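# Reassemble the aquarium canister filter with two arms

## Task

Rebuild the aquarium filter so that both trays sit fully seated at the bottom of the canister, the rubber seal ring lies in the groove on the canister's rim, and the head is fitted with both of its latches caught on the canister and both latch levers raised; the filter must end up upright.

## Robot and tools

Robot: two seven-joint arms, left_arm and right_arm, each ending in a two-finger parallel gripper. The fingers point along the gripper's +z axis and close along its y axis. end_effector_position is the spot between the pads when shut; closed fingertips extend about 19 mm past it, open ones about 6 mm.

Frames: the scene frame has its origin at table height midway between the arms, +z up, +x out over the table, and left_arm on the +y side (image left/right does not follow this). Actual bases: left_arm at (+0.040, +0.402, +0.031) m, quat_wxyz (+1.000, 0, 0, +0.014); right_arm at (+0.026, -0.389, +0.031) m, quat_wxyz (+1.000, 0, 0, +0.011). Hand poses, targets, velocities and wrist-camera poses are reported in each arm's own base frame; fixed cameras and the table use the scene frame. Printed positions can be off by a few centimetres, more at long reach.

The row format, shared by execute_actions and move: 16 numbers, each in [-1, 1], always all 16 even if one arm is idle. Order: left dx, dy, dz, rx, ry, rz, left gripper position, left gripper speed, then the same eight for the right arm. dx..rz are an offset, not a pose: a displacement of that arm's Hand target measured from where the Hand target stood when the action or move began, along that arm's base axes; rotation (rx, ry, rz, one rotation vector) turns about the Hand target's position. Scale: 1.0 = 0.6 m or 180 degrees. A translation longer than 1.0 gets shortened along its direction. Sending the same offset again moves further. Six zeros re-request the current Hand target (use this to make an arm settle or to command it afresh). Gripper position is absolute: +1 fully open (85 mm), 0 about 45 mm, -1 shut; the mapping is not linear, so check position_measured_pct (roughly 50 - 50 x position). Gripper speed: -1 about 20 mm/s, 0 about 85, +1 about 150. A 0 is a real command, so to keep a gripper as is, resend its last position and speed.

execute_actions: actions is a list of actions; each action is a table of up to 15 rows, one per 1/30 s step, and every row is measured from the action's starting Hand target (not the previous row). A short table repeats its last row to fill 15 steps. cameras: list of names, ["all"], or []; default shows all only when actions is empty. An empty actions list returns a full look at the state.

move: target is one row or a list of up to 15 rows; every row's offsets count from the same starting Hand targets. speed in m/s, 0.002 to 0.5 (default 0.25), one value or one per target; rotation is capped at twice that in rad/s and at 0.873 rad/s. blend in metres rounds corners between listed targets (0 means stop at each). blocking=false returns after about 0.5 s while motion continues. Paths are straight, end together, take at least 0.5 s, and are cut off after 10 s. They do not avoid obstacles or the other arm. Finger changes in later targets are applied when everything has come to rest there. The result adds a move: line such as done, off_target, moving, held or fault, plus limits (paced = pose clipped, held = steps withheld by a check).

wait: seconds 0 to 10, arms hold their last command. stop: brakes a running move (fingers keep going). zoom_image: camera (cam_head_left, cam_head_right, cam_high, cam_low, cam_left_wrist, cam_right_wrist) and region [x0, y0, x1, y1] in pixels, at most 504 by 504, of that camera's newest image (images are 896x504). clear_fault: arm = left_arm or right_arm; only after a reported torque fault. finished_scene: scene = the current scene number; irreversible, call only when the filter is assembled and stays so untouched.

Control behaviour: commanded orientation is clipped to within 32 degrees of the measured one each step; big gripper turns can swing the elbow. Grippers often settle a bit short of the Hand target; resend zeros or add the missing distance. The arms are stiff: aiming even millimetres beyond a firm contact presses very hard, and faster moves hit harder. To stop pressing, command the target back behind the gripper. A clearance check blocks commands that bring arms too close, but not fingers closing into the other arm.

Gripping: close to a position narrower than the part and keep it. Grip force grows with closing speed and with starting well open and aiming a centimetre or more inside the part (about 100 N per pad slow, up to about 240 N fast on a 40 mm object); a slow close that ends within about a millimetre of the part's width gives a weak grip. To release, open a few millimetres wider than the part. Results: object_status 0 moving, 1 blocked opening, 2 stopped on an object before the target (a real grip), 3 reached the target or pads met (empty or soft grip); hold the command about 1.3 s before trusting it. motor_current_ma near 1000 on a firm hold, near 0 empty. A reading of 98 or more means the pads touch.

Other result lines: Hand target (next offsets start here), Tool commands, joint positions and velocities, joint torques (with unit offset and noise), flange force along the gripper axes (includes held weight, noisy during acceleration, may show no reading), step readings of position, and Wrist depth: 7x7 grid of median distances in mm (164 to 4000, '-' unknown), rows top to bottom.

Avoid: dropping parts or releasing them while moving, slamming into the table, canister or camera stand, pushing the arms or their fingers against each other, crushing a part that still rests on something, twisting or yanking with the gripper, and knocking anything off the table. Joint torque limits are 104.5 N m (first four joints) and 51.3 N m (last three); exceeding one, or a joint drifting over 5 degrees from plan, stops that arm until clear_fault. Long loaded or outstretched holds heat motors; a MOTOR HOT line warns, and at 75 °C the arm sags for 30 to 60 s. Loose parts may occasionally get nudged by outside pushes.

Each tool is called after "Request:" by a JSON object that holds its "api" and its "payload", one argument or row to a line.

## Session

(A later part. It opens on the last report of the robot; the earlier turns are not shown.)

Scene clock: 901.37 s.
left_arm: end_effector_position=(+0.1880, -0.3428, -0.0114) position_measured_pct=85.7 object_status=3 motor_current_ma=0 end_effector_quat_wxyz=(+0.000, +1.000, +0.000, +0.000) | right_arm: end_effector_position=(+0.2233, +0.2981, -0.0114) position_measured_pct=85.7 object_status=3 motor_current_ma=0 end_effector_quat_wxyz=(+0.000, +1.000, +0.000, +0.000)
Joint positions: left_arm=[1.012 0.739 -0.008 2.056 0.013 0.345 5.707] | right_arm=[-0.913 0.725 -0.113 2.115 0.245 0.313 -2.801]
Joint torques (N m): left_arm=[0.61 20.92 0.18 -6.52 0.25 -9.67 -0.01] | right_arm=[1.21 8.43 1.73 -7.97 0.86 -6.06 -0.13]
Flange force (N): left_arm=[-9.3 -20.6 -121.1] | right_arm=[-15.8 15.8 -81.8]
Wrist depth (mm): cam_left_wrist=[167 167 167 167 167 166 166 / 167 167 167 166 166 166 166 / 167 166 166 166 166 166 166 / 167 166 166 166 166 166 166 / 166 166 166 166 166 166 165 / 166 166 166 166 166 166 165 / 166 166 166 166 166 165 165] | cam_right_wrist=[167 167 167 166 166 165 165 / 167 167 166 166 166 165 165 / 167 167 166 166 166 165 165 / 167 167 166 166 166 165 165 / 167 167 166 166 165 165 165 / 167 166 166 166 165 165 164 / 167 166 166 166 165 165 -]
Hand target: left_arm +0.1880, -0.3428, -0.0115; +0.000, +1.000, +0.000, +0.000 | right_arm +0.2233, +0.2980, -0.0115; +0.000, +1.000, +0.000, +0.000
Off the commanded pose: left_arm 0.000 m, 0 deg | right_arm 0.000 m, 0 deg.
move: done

Request:
{"api": "move", "payload": {
  "target": [0,0,0.0058,0,0,0,-0.72,0,0,0,0.0047,0,0,0,-0.72,0],
  "speed": 0.02
}}

Request:
{"api": "move", "payload": {
  "target": [0,0,0,0,0,0,-0.95,-1,0,0,0,0,0,0,-0.95,-1],
  "cameras": ["cam_left_wrist","cam_right_wrist"]
}}

Scene clock: 915.20 s.
left_arm: end_effector_position=(+0.1880, -0.3428, -0.0081) position_measured_pct=85.7 object_status=3 motor_current_ma=0 end_effector_quat_wxyz=(+0.000, +1.000, +0.001, +0.000) | right_arm: end_effector_position=(+0.2233, +0.2980, -0.0087) position_measured_pct=85.7 object_status=3 motor_current_ma=0 end_effector_quat_wxyz=(+0.000, +1.000, +0.000, +0.000)
Joint positions: left_arm=[1.012 0.731 -0.008 2.056 0.013 0.355 5.707] | right_arm=[-0.91 0.718 -0.116 2.115 0.244 0.321 -2.8]
Joint torques (N m): left_arm=[0.95 -17.51 0.83 -1.3 0.07 -0.24 -0.02] | right_arm=[0.36 -15.84 -0.38 -3.56 0.11 0.1 -0.07]
Flange force (N): left_arm=[5.6 5.2 0.5] | right_arm=[-2.8 2.0 0.7]
Wrist depth (mm): cam_left_wrist=[169 168 168 168 168 168 168 / 169 168 168 168 168 168 168 / 168 168 168 168 168 168 167 / 168 168 168 168 168 167 167 / 168 168 168 168 168 167 167 / 168 168 168 167 167 167 167 / 168 167 168 167 167 167 167] | cam_right_wrist=[169 169 168 168 167 167 167 / 169 169 168 168 167 167 167 / 169 168 168 167 167 167 166 / 169 168 168 167 167 167 166 / 169 168 168 167 167 167 166 / 168 168 168 167 167 167 166 / 168 168 168 167 167 167 166]
Hand target: left_arm +0.1880, -0.3428, -0.0080; +0.000, +1.000, +0.000, +0.000 | right_arm +0.2233, +0.2980, -0.0087; +0.000, +1.000, +0.000, +0.000
Off the commanded pose: left_arm 0.000 m, 0 deg | right_arm 0.000 m, 0 deg.
move: done

Scene clock: 916.53 s.
left_arm: end_effector_position=(+0.1880, -0.3428, -0.0080) position_measured_pct=97.4 object_status=0 motor_current_ma=940 end_effector_quat_wxyz=(+0.000, +1.000, +0.000, +0.000) | right_arm: end_effector_position=(+0.2233, +0.2981, -0.0087) position_measured_pct=97.4 object_status=0 motor_current_ma=900 end_effector_quat_wxyz=(+0.000, +1.000, +0.000, +0.000)
Joint positions: left_arm=[1.012 0.731 -0.008 2.056 0.013 0.355 5.707] | right_arm=[-0.91 0.717 -0.116 2.115 0.244 0.321 -2.8]
Joint torques (N m): left_arm=[0.94 -15.94 0.8 -1.25 0.09 -0.3 -0.03] | right_arm=[0.39 -14.02 -0.19 -3.82 0.14 -0.25 -0.08]
Flange force (N): left_arm=[5.1 4.2 -3.6] | right_arm=[-3.7 3.1 -5.2]
Wrist depth (mm): cam_left_wrist=[168 169 168 168 168 168 168 / 169 169 168 168 168 168 168 / 169 168 168 168 168 168 168 / 168 168 168 168 168 168 168 / 168 168 168 168 167 167 167 / 168 168 168 168 167 167 167 / 168 168 168 168 167 167 167] | cam_right_wrist=[169 169 168 168 167 167 167 / 169 169 168 168 167 167 167 / 169 169 168 168 167 167 167 / 169 168 168 168 167 167 167 / 169 168 168 168 167 167 167 / 169 168 168 167 167 167 166 / 169 168 168 168 167 167 166]
Hand target: left_arm +0.1880, -0.3428, -0.0080; +0.000, +1.000, +0.000, +0.000 | right_arm +0.2233, +0.2981, -0.0087; +0.000, +1.000, +0.000, +0.000
Off the commanded pose: left_arm 0.000 m, 0 deg | right_arm 0.000 m, 0 deg.
move: done
Images, in order (width x height): cam_left_wrist 896x504, cam_right_wrist 896x504.

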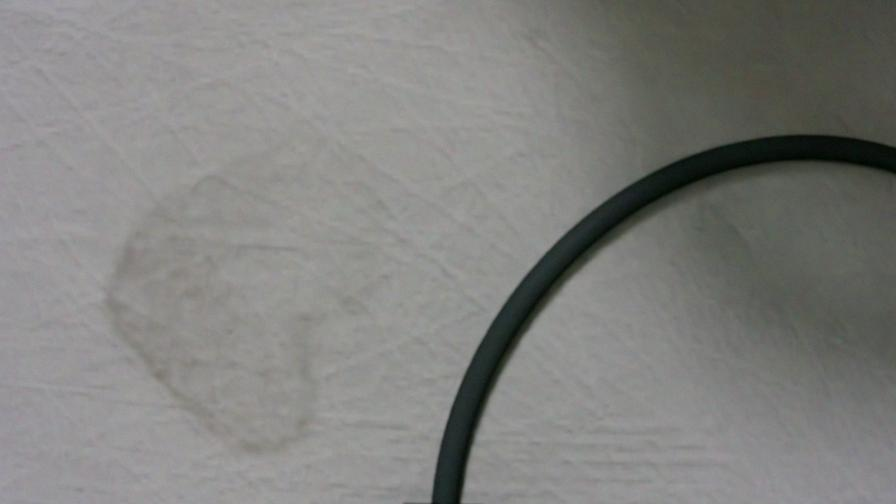

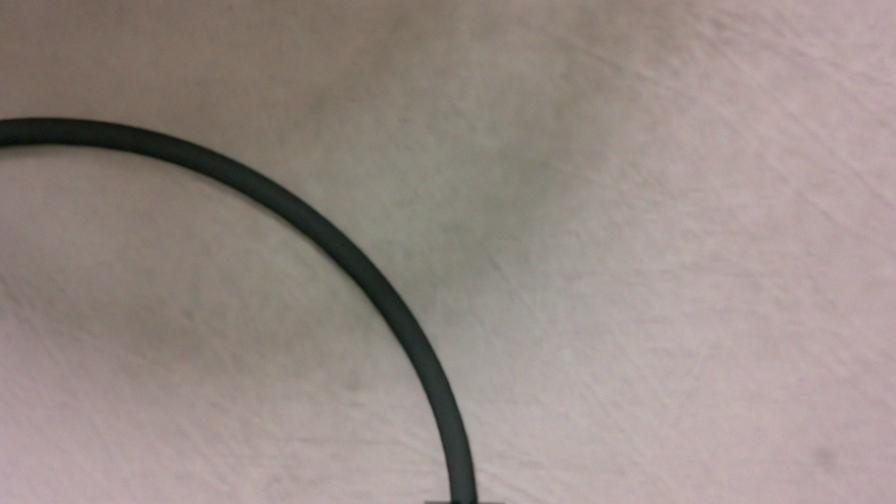

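Request:
{"api": "move", "payload": {
  "target": [
    [0,0,0.255,0,0,0,-0.95,-1,0,0,0.255,0,0,0,-0.95,-1]
  ],
  "speed": 0.08,
  "cameras": ["all"]
}}

Scene clock: 996.07 s.
left_arm: end_effector_position=(+0.1880, -0.3428, +0.1450) position_measured_pct=97.4 object_status=3 motor_current_ma=930 end_effector_quat_wxyz=(+0.000, +1.000, +0.000, +0.000) | right_arm: end_effector_position=(+0.2233, +0.2981, +0.1443) position_measured_pct=97.4 object_status=3 motor_current_ma=900 end_effector_quat_wxyz=(+0.000, +1.000, +0.000, +0.000)
Joint positions: left_arm=[1.012 0.396 -0.007 1.935 0.003 0.81 5.716] | right_arm=[-0.816 0.372 -0.232 1.988 0.117 0.794 -2.685]
Joint torques (N m): left_arm=[0.95 -15.16 0.74 -4.67 0.03 0 -0.01] | right_arm=[0.36 -13.54 -0.54 -6.97 0.15 0.14 -0.11]
Flange force (N): left_arm=[5.5 5.1 -1.7] | right_arm=[-1.6 1.3 1.5]
Wrist depth (mm): cam_left_wrist=[322 322 322 322 300 252 200 / 321 322 322 320 320 320 320 / 321 321 321 320 320 320 320 / 321 321 320 321 320 319 320 / 321 321 320 320 320 319 320 / 320 320 320 320 320 319 318 / 320 320 320 320 319 318 318] | cam_right_wrist=[322 305 295 320 319 318 318 / 323 322 321 320 319 319 318 / 322 321 321 320 319 319 318 / 322 321 320 320 319 318 317 / 322 321 321 319 319 318 318 / 322 321 320 320 319 318 317 / 322 321 321 320 319 318 317]
Hand target: left_arm +0.1880, -0.3428, +0.1450; +0.000, +1.000, +0.000, +0.000 | right_arm +0.2233, +0.2981, +0.1443; +0.000, +1.000, +0.000, +0.000
Off the commanded pose: left_arm 0.000 m, 0 deg | right_arm 0.000 m, 0 deg.
move: done

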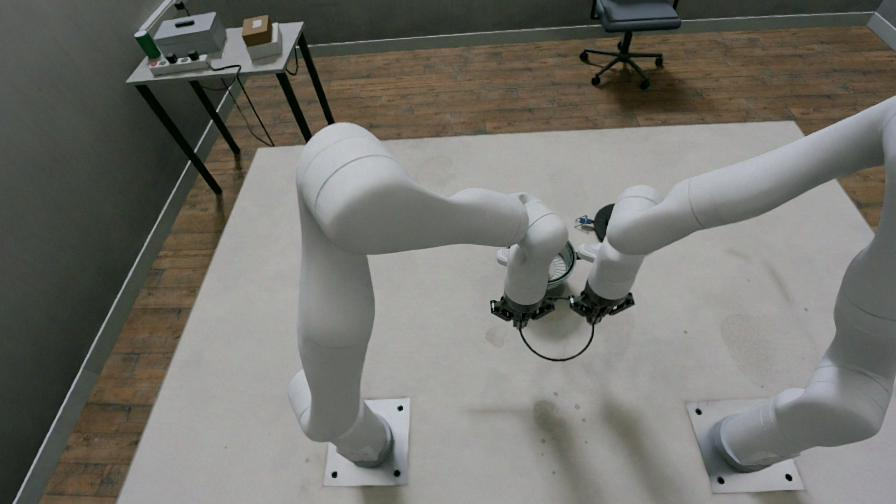

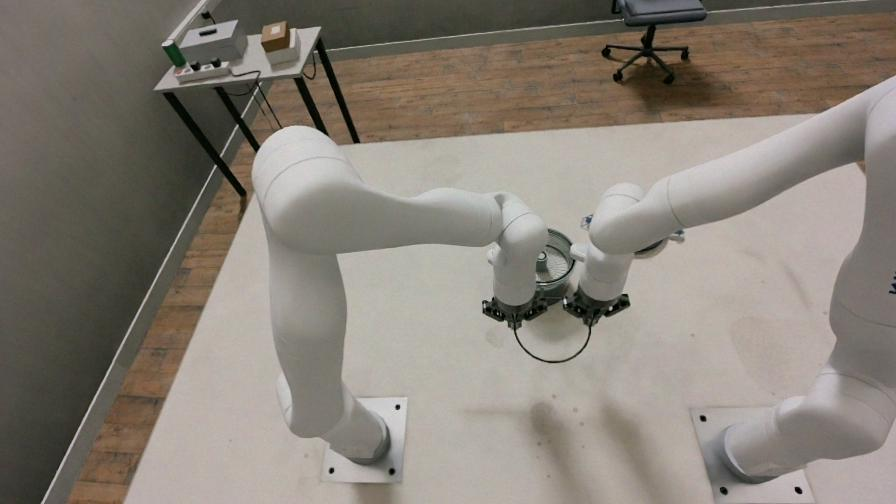

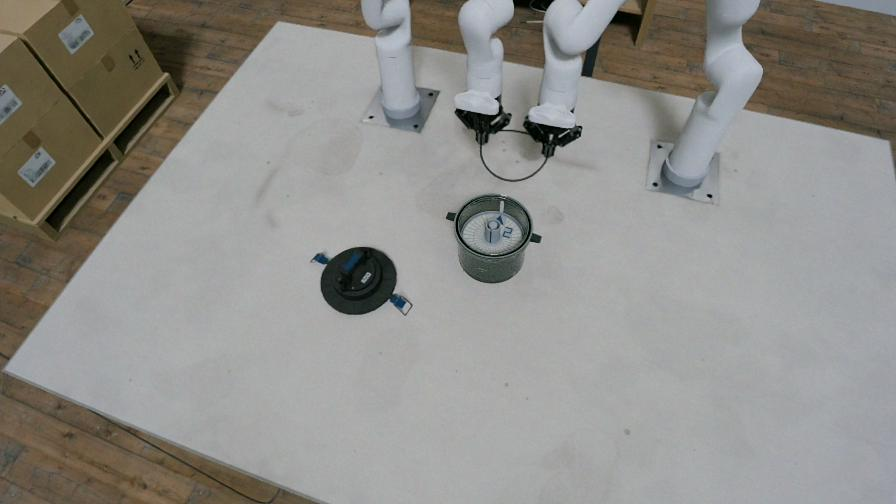

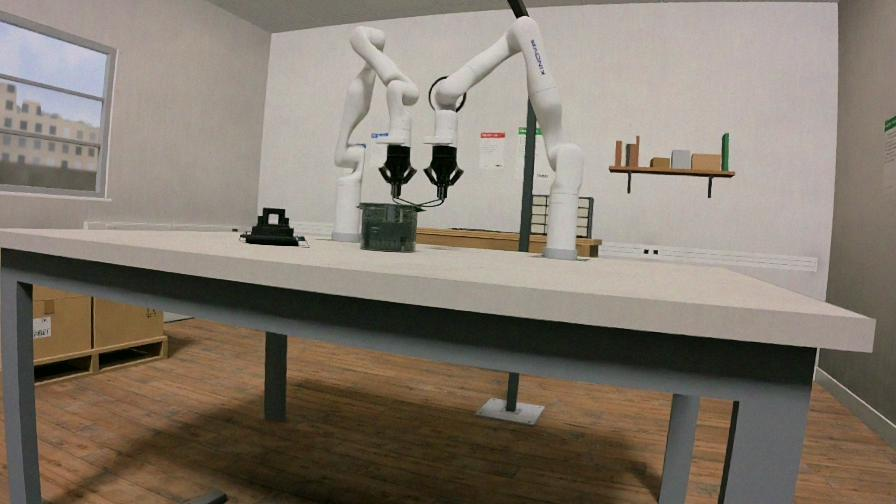

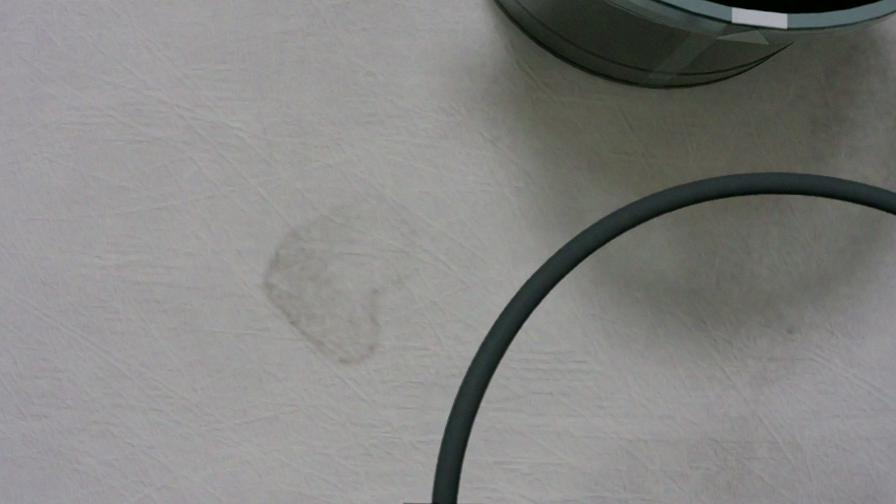

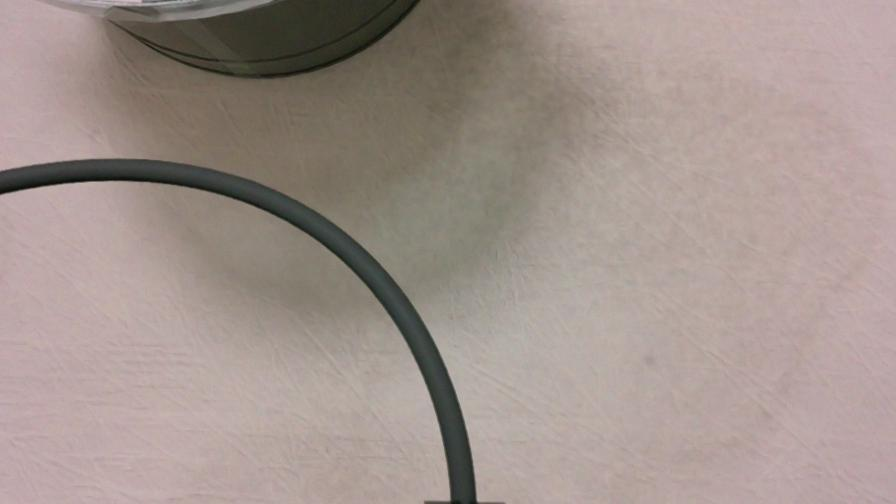

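Request:
{"api": "move", "payload": {
  "target": [
    [0,0,0.075,0,0,0,-0.95,-1,0,0,0.075,0,0,0,-0.95,-1],
    [0.3205,0.0007,0.075,0,0,0,-0.95,-1,0.3203,0.0027,0.075,0,0,0,-0.95,-1]
  ],
  "speed": 0.08,
  "blend": [0.02,0],
  "cameras": ["all"]
}}

Scene clock: 1049.87 s.
left_arm: end_effector_position=(+0.3802, -0.3424, +0.1900) position_measured_pct=97.4 object_status=3 motor_current_ma=930 end_effector_quat_wxyz=(+0.000, +1.000, +0.000, +0.000) | right_arm: end_effector_position=(+0.4154, +0.2997, +0.1893) position_measured_pct=97.4 object_status=3 motor_current_ma=900 end_effector_quat_wxyz=(+0.000, +1.000, +0.000, +0.000)
Joint positions: left_arm=[0.71 0.573 -0.04 1.448 0.024 1.12 5.379] | right_arm=[-0.571 0.58 -0.168 1.443 0.102 1.127 -2.326]
Joint torques (N m): left_arm=[0.94 -20.14 0.62 -6.46 0.07 -0.14 -0.03] | right_arm=[0.31 -19.34 -0.63 -8.73 0.12 0.23 -0.05]
Flange force (N): left_arm=[7.7 4.5 -2.6] | right_arm=[-2.1 1.0 2.2]
Wrist depth (mm): cam_left_wrist=[366 367 365 366 365 363 364 / 366 365 366 365 365 363 363 / 366 365 364 365 365 239 363 / 366 365 365 365 292 292 363 / 365 364 364 292 292 292 292 / 365 364 364 291 291 261 291 / 364 365 364 245 290 242 292] | cam_right_wrist=[367 366 366 364 363 363 339 / 367 366 365 365 363 363 340 / 241 240 244 364 363 362 360 / 367 294 293 363 364 362 361 / 294 293 293 291 363 363 361 / 294 266 292 291 363 362 361 / 294 243 293 243 362 362 361]
Hand target: left_arm +0.3803, -0.3424, +0.1900; +0.000, +1.000, +0.000, +0.000 | right_arm +0.4155, +0.2997, +0.1893; +0.000, +1.000, +0.000, +0.000
Off the commanded pose: left_arm 0.000 m, 0 deg | right_arm 0.000 m, 0 deg.
move: done

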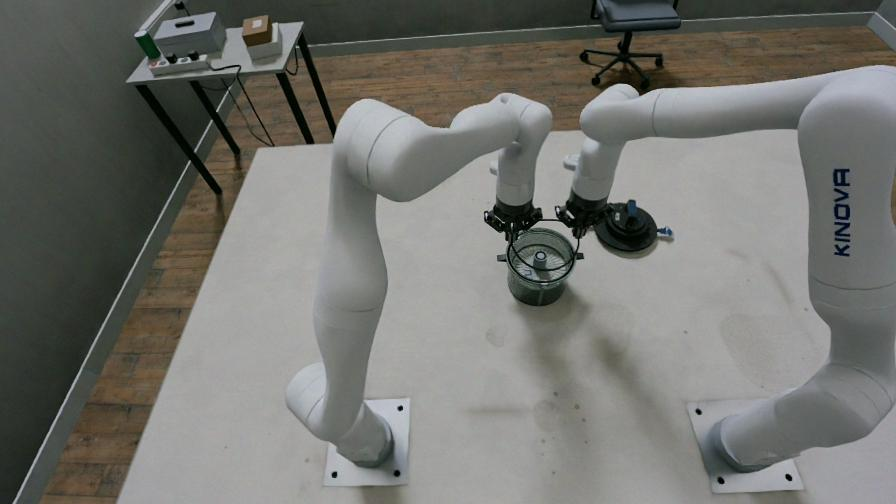

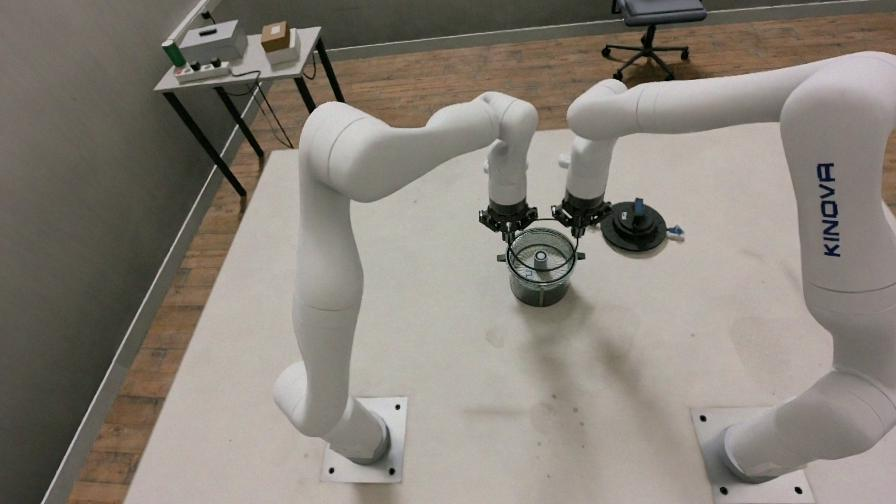

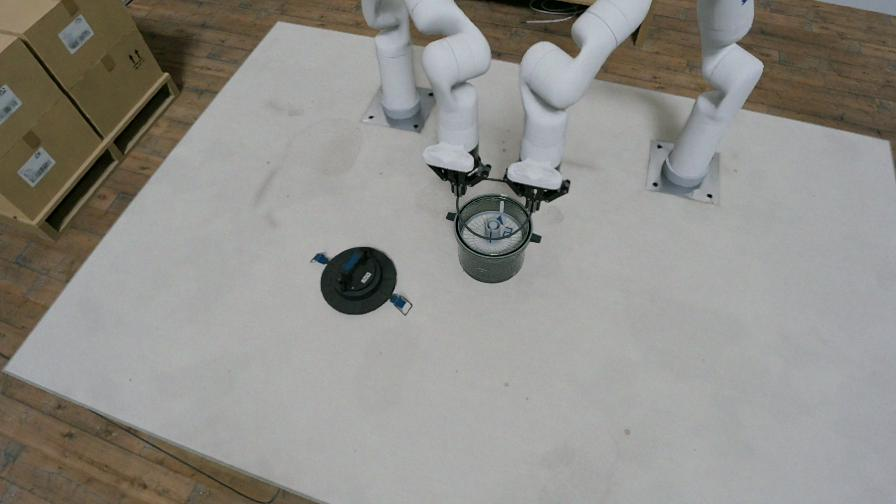

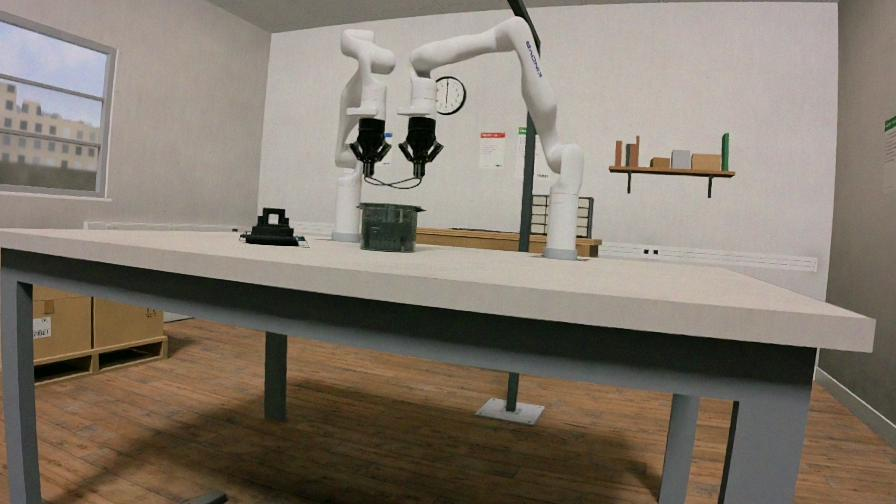

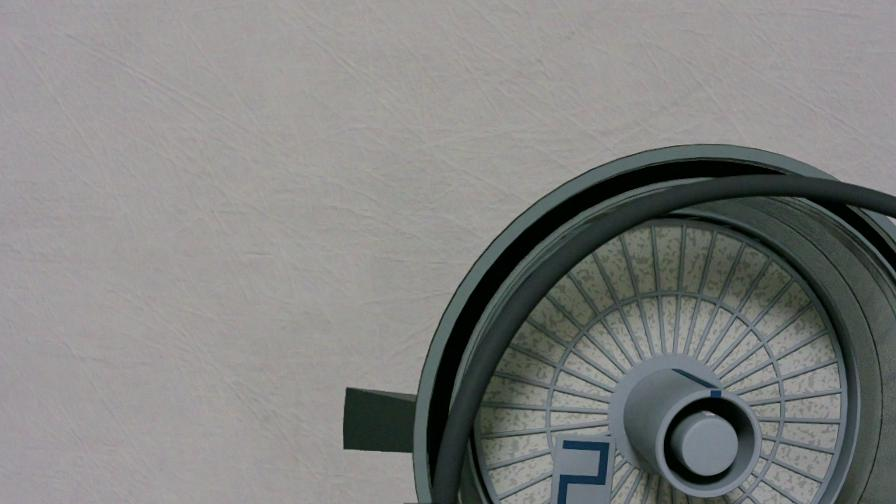

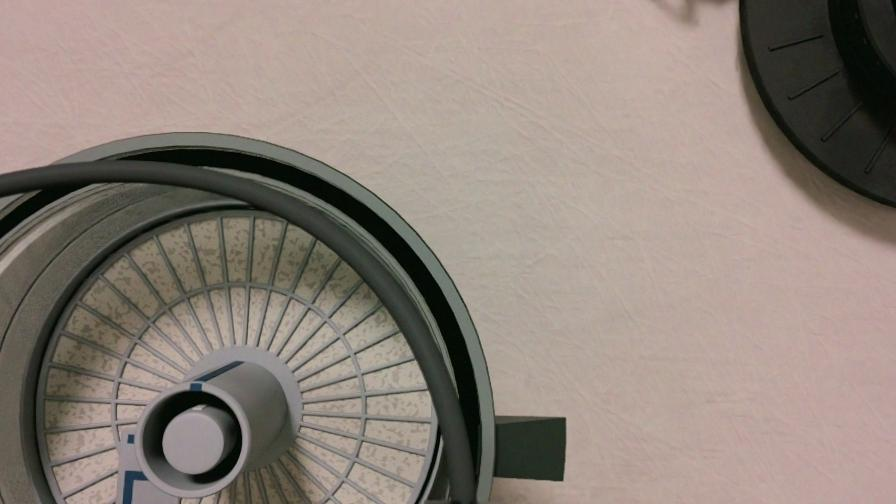

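Request:
{"api": "move", "payload": {
  "target": [0.011,0,-0.0667,0,0,0,-0.95,-1,0.0117,0,-0.0667,0,0,0,-0.95,-1],
  "speed": 0.05,
  "cameras": ["cam_left_wrist","cam_right_wrist","cam_low","cam_head_left"]
}}

Request:
{"api": "zoom_image", "payload": {
  "camera": "cam_low",
  "region": [320, 110, 460, 260]
}}

Request:
{"api": "zoom_image", "payload": {
  "camera": "cam_head_left",
  "region": [470, 180, 620, 310]
}}

Scene clock: 1088.03 s.
left_arm: end_effector_position=(+0.3869, -0.3424, +0.1500) position_measured_pct=97.4 object_status=3 motor_current_ma=930 end_effector_quat_wxyz=(+0.000, +1.000, +0.000, +0.000) | right_arm: end_effector_position=(+0.4225, +0.2997, +0.1493) position_measured_pct=97.4 object_status=3 motor_current_ma=900 end_effector_quat_wxyz=(+0.000, +1.000, +0.001, +0.000)
Joint positions: left_arm=[0.702 0.629 -0.041 1.489 0.027 1.024 5.368] | right_arm=[-0.566 0.637 -0.163 1.481 0.112 1.032 -2.325]
Joint torques (N m): left_arm=[0.92 -20.79 0.65 -5.91 0.05 -0.07 -0.04] | right_arm=[0.34 -19.84 -0.71 -8.46 0.12 0.19 -0.07]
Flange force (N): left_arm=[8.1 4.9 -1.7] | right_arm=[-2.7 1.2 2.1]
Wrist depth (mm): cam_left_wrist=[326 326 325 325 325 324 323 / 325 325 325 325 324 324 324 / 325 325 325 325 325 200 199 / 323 325 325 325 184 252 323 / 325 325 324 324 253 252 252 / 325 325 324 200 252 251 252 / 324 325 209 204 252 212 251] | cam_right_wrist=[327 326 325 325 324 323 300 / 326 326 325 324 323 323 300 / 201 200 324 324 323 322 322 / 326 254 200 323 323 322 322 / 254 254 254 323 323 322 322 / 254 253 253 199 323 323 322 / 254 206 253 204 323 322 321]
Hand target: left_arm +0.3869, -0.3424, +0.1499; +0.000, +1.000, +0.000, +0.000 | right_arm +0.4225, +0.2997, +0.1493; +0.000, +1.000, +0.000, +0.000
Off the commanded pose: left_arm 0.000 m, 0 deg | right_arm 0.000 m, 0 deg.
move: done
Images, in order (width x height): cam_head_left 896x504, cam_low 896x504, cam_left_wrist 896x504, cam_right_wrist 896x504.

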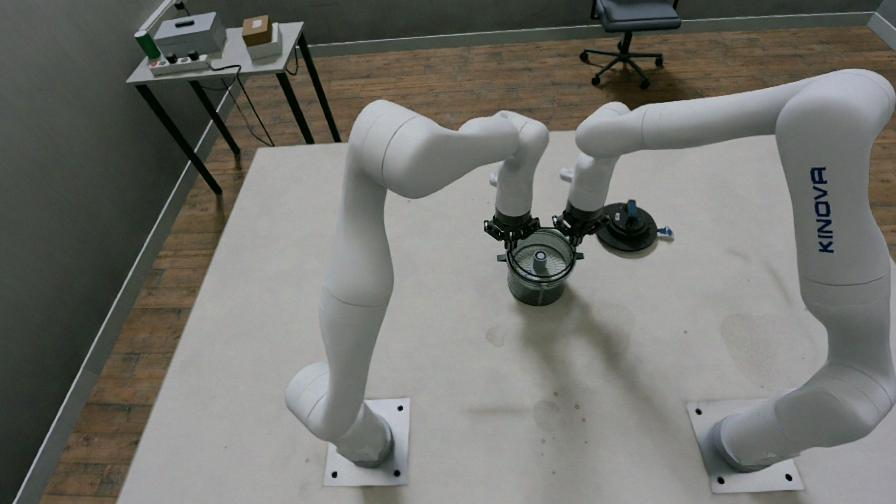

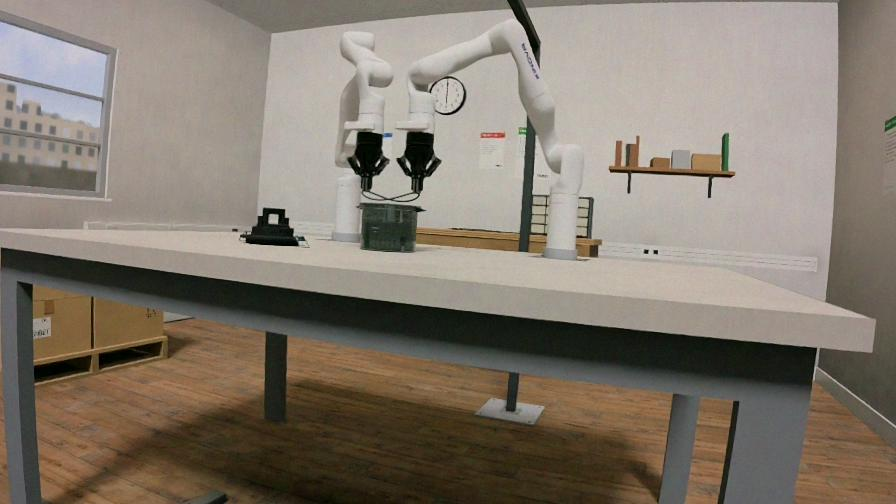

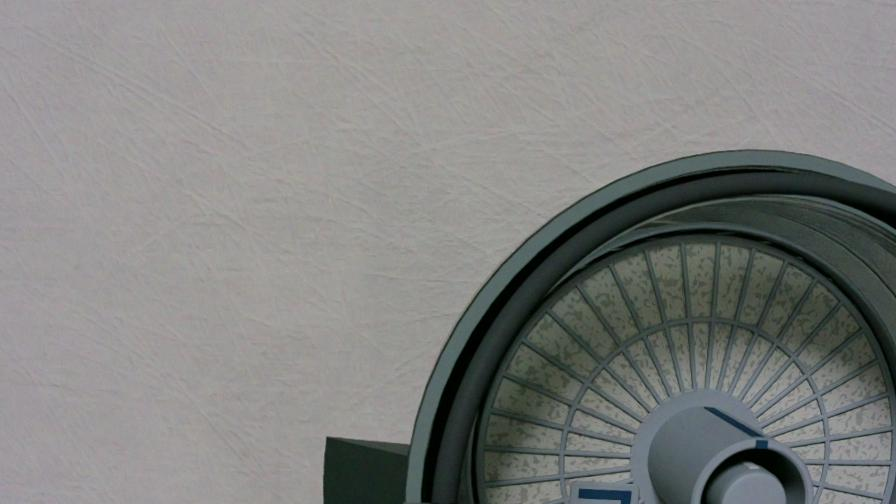

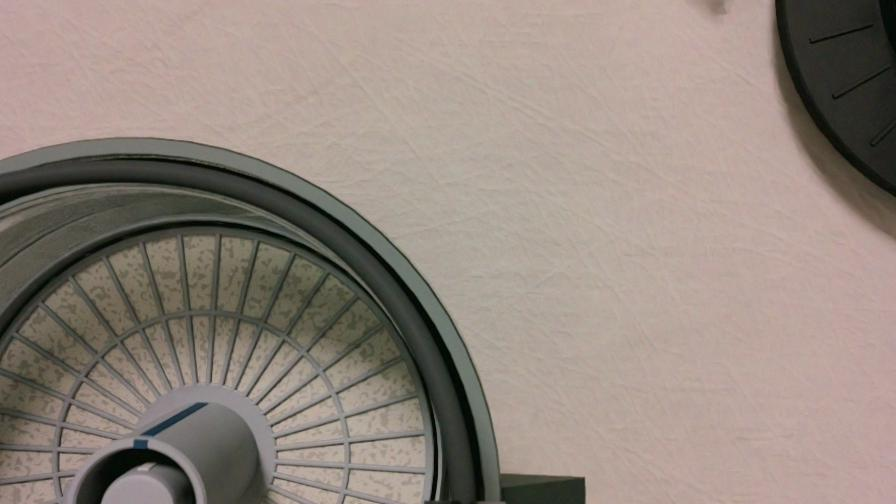

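Scaled by 3.360 from the camera's 896x504 image, which has a finer 1280x720 frame.

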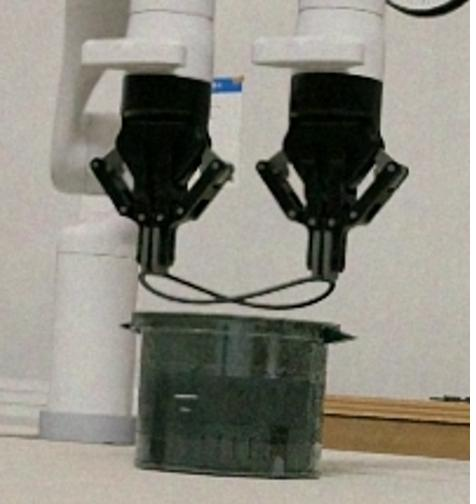

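Scaled by 3.360 from the camera's 896x504 image, which has a finer 1280x720 frame.

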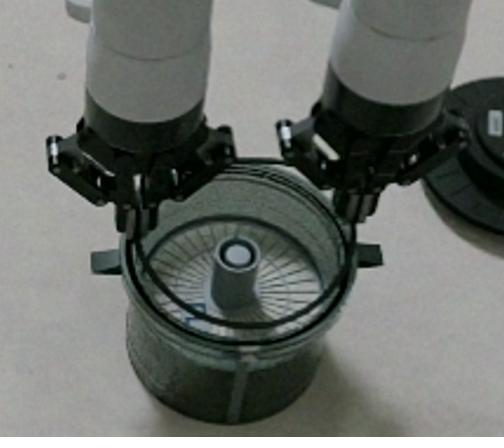

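Request:
{"api": "move", "payload": {
  "target": [0,-0.0025,-0.01,0,0,0,-0.95,-1,0,0.0025,-0.01,0,0,0,-0.95,-1],
  "speed": 0.03,
  "cameras": ["cam_left_wrist","cam_right_wrist","cam_low","cam_head_left","cam_head_right"]
}}

Request:
{"api": "zoom_image", "payload": {
  "camera": "cam_head_left",
  "region": [490, 200, 600, 310]
}}

Request:
{"api": "zoom_image", "payload": {
  "camera": "cam_head_right",
  "region": [490, 200, 600, 310]
}}

Request:
{"api": "zoom_image", "payload": {
  "camera": "cam_low",
  "region": [340, 180, 440, 260]
}}

Scene clock: 1118.00 s.
left_arm: end_effector_position=(+0.3869, -0.3439, +0.1440) position_measured_pct=97.4 object_status=3 motor_current_ma=930 end_effector_quat_wxyz=(+0.000, +1.000, +0.000, +0.000) | right_arm: end_effector_position=(+0.4225, +0.3012, +0.1433) position_measured_pct=97.4 object_status=3 motor_current_ma=900 end_effector_quat_wxyz=(+0.000, +1.000, +0.001, +0.000)
Joint positions: left_arm=[0.704 0.639 -0.041 1.493 0.028 1.01 5.369] | right_arm=[-0.569 0.647 -0.162 1.485 0.114 1.019 -2.329]
Joint torques (N m): left_arm=[0.93 -20.62 0.64 -5.75 0.05 -0.1 -0.03] | right_arm=[0.4 -19.62 -0.69 -8.28 0.11 0.25 -0.05]
Flange force (N): left_arm=[8.0 4.8 -2.1] | right_arm=[-3.0 1.3 1.7]
Wrist depth (mm): cam_left_wrist=[321 319 319 319 319 318 318 / 319 319 319 318 318 318 317 / 319 319 319 319 319 193 193 / 319 319 319 318 182 247 317 / 320 319 319 318 246 246 246 / 319 318 319 194 246 245 246 / 319 318 207 197 246 206 246] | cam_right_wrist=[321 320 319 318 318 317 294 / 320 320 319 318 318 317 294 / 195 194 319 318 317 317 316 / 320 248 194 318 318 317 316 / 248 248 247 193 317 316 316 / 248 246 247 193 317 316 316 / 247 203 247 247 317 316 316]
Hand target: left_arm +0.3869, -0.3439, +0.1440; +0.000, +1.000, +0.000, +0.000 | right_arm +0.4225, +0.3012, +0.1433; +0.000, +1.000, +0.001, +0.000
Off the commanded pose: left_arm 0.000 m, 0 deg | right_arm 0.000 m, 0 deg.
move: done
Images, in order (width x height): cam_head_left 896x504, cam_head_right 896x504, cam_low 896x504, cam_left_wrist 896x504, cam_right_wrist 896x504.

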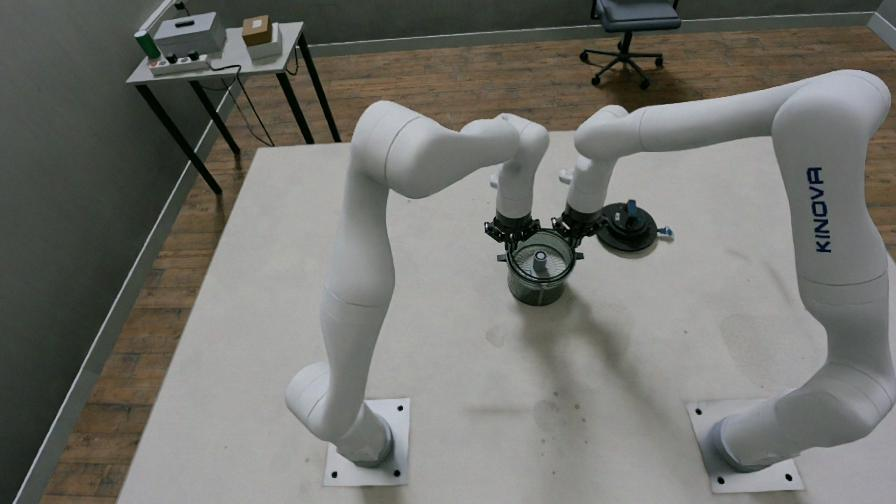

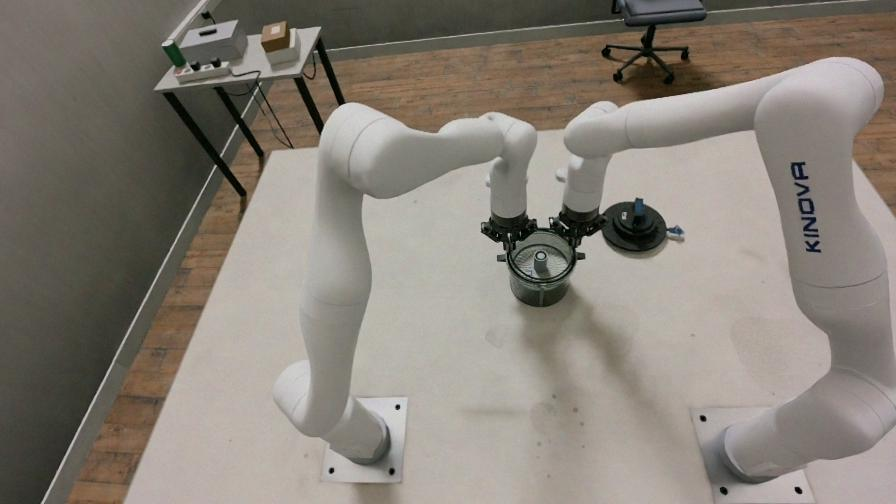

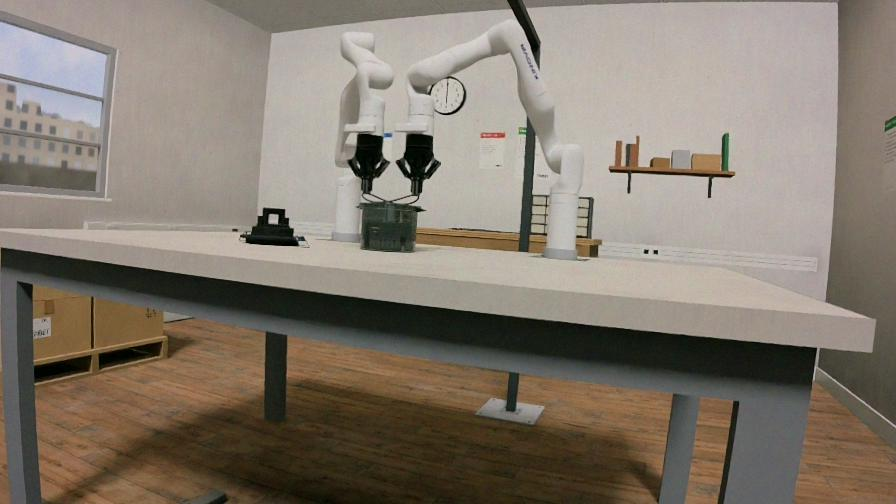

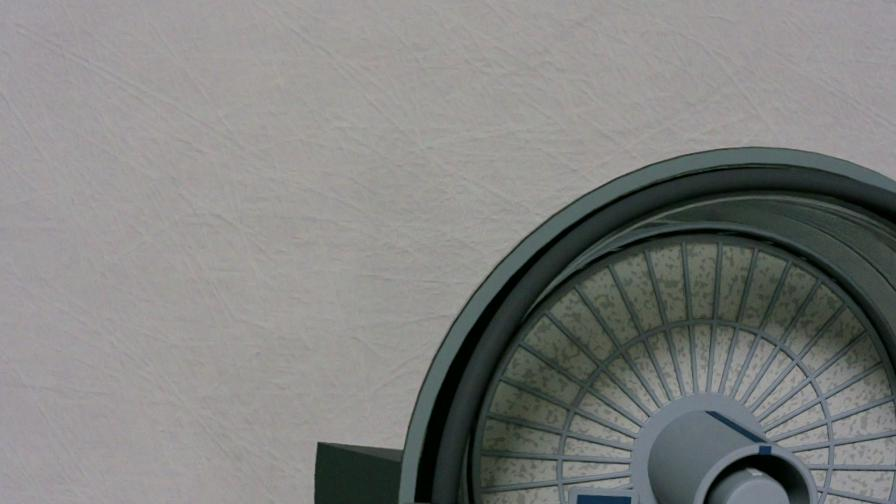

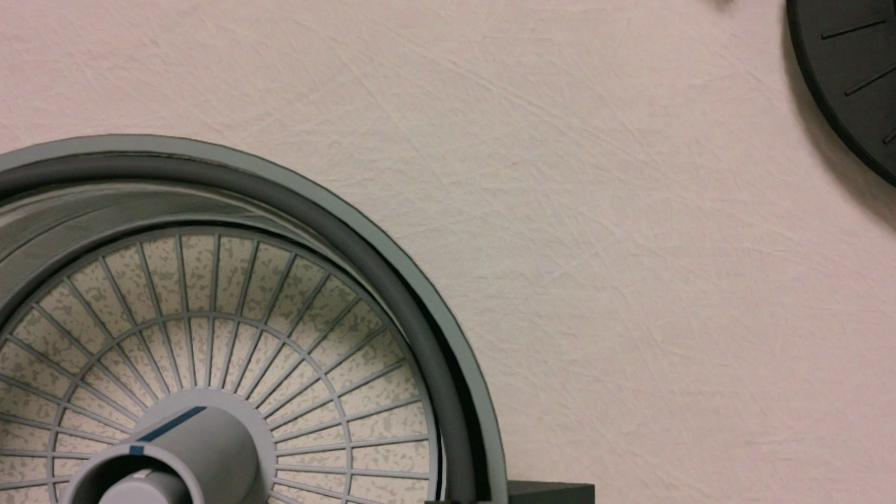

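Scaled by 4.582 from the camera's 896x504 image, which has a finer 1280x720 frame.

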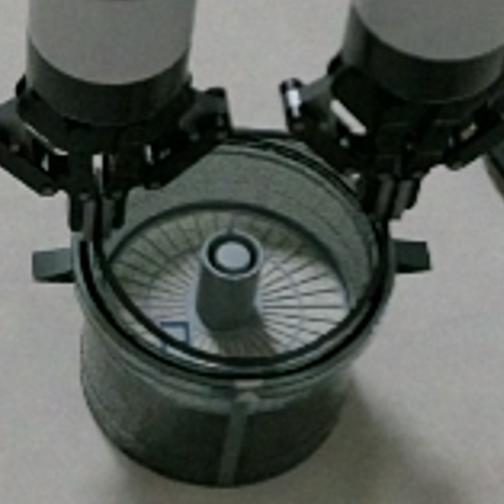

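Scaled by 4.582 from the camera's 896x504 image, which has a finer 1280x720 frame.

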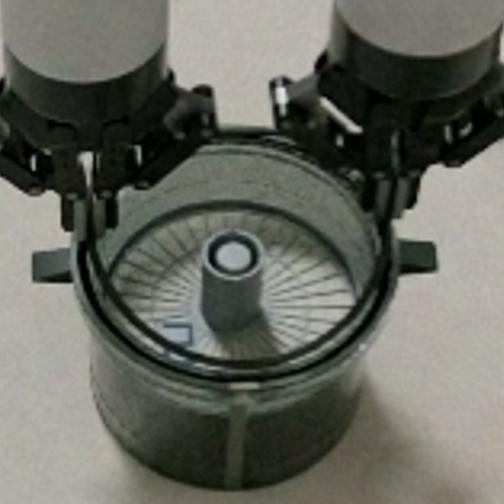

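Scaled by 5.040 from the camera's 896x504 image, which has a finer 1280x720 frame.

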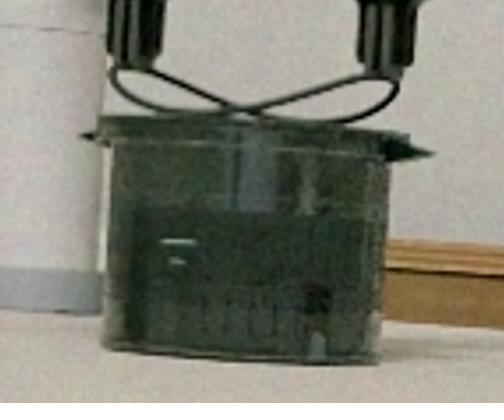

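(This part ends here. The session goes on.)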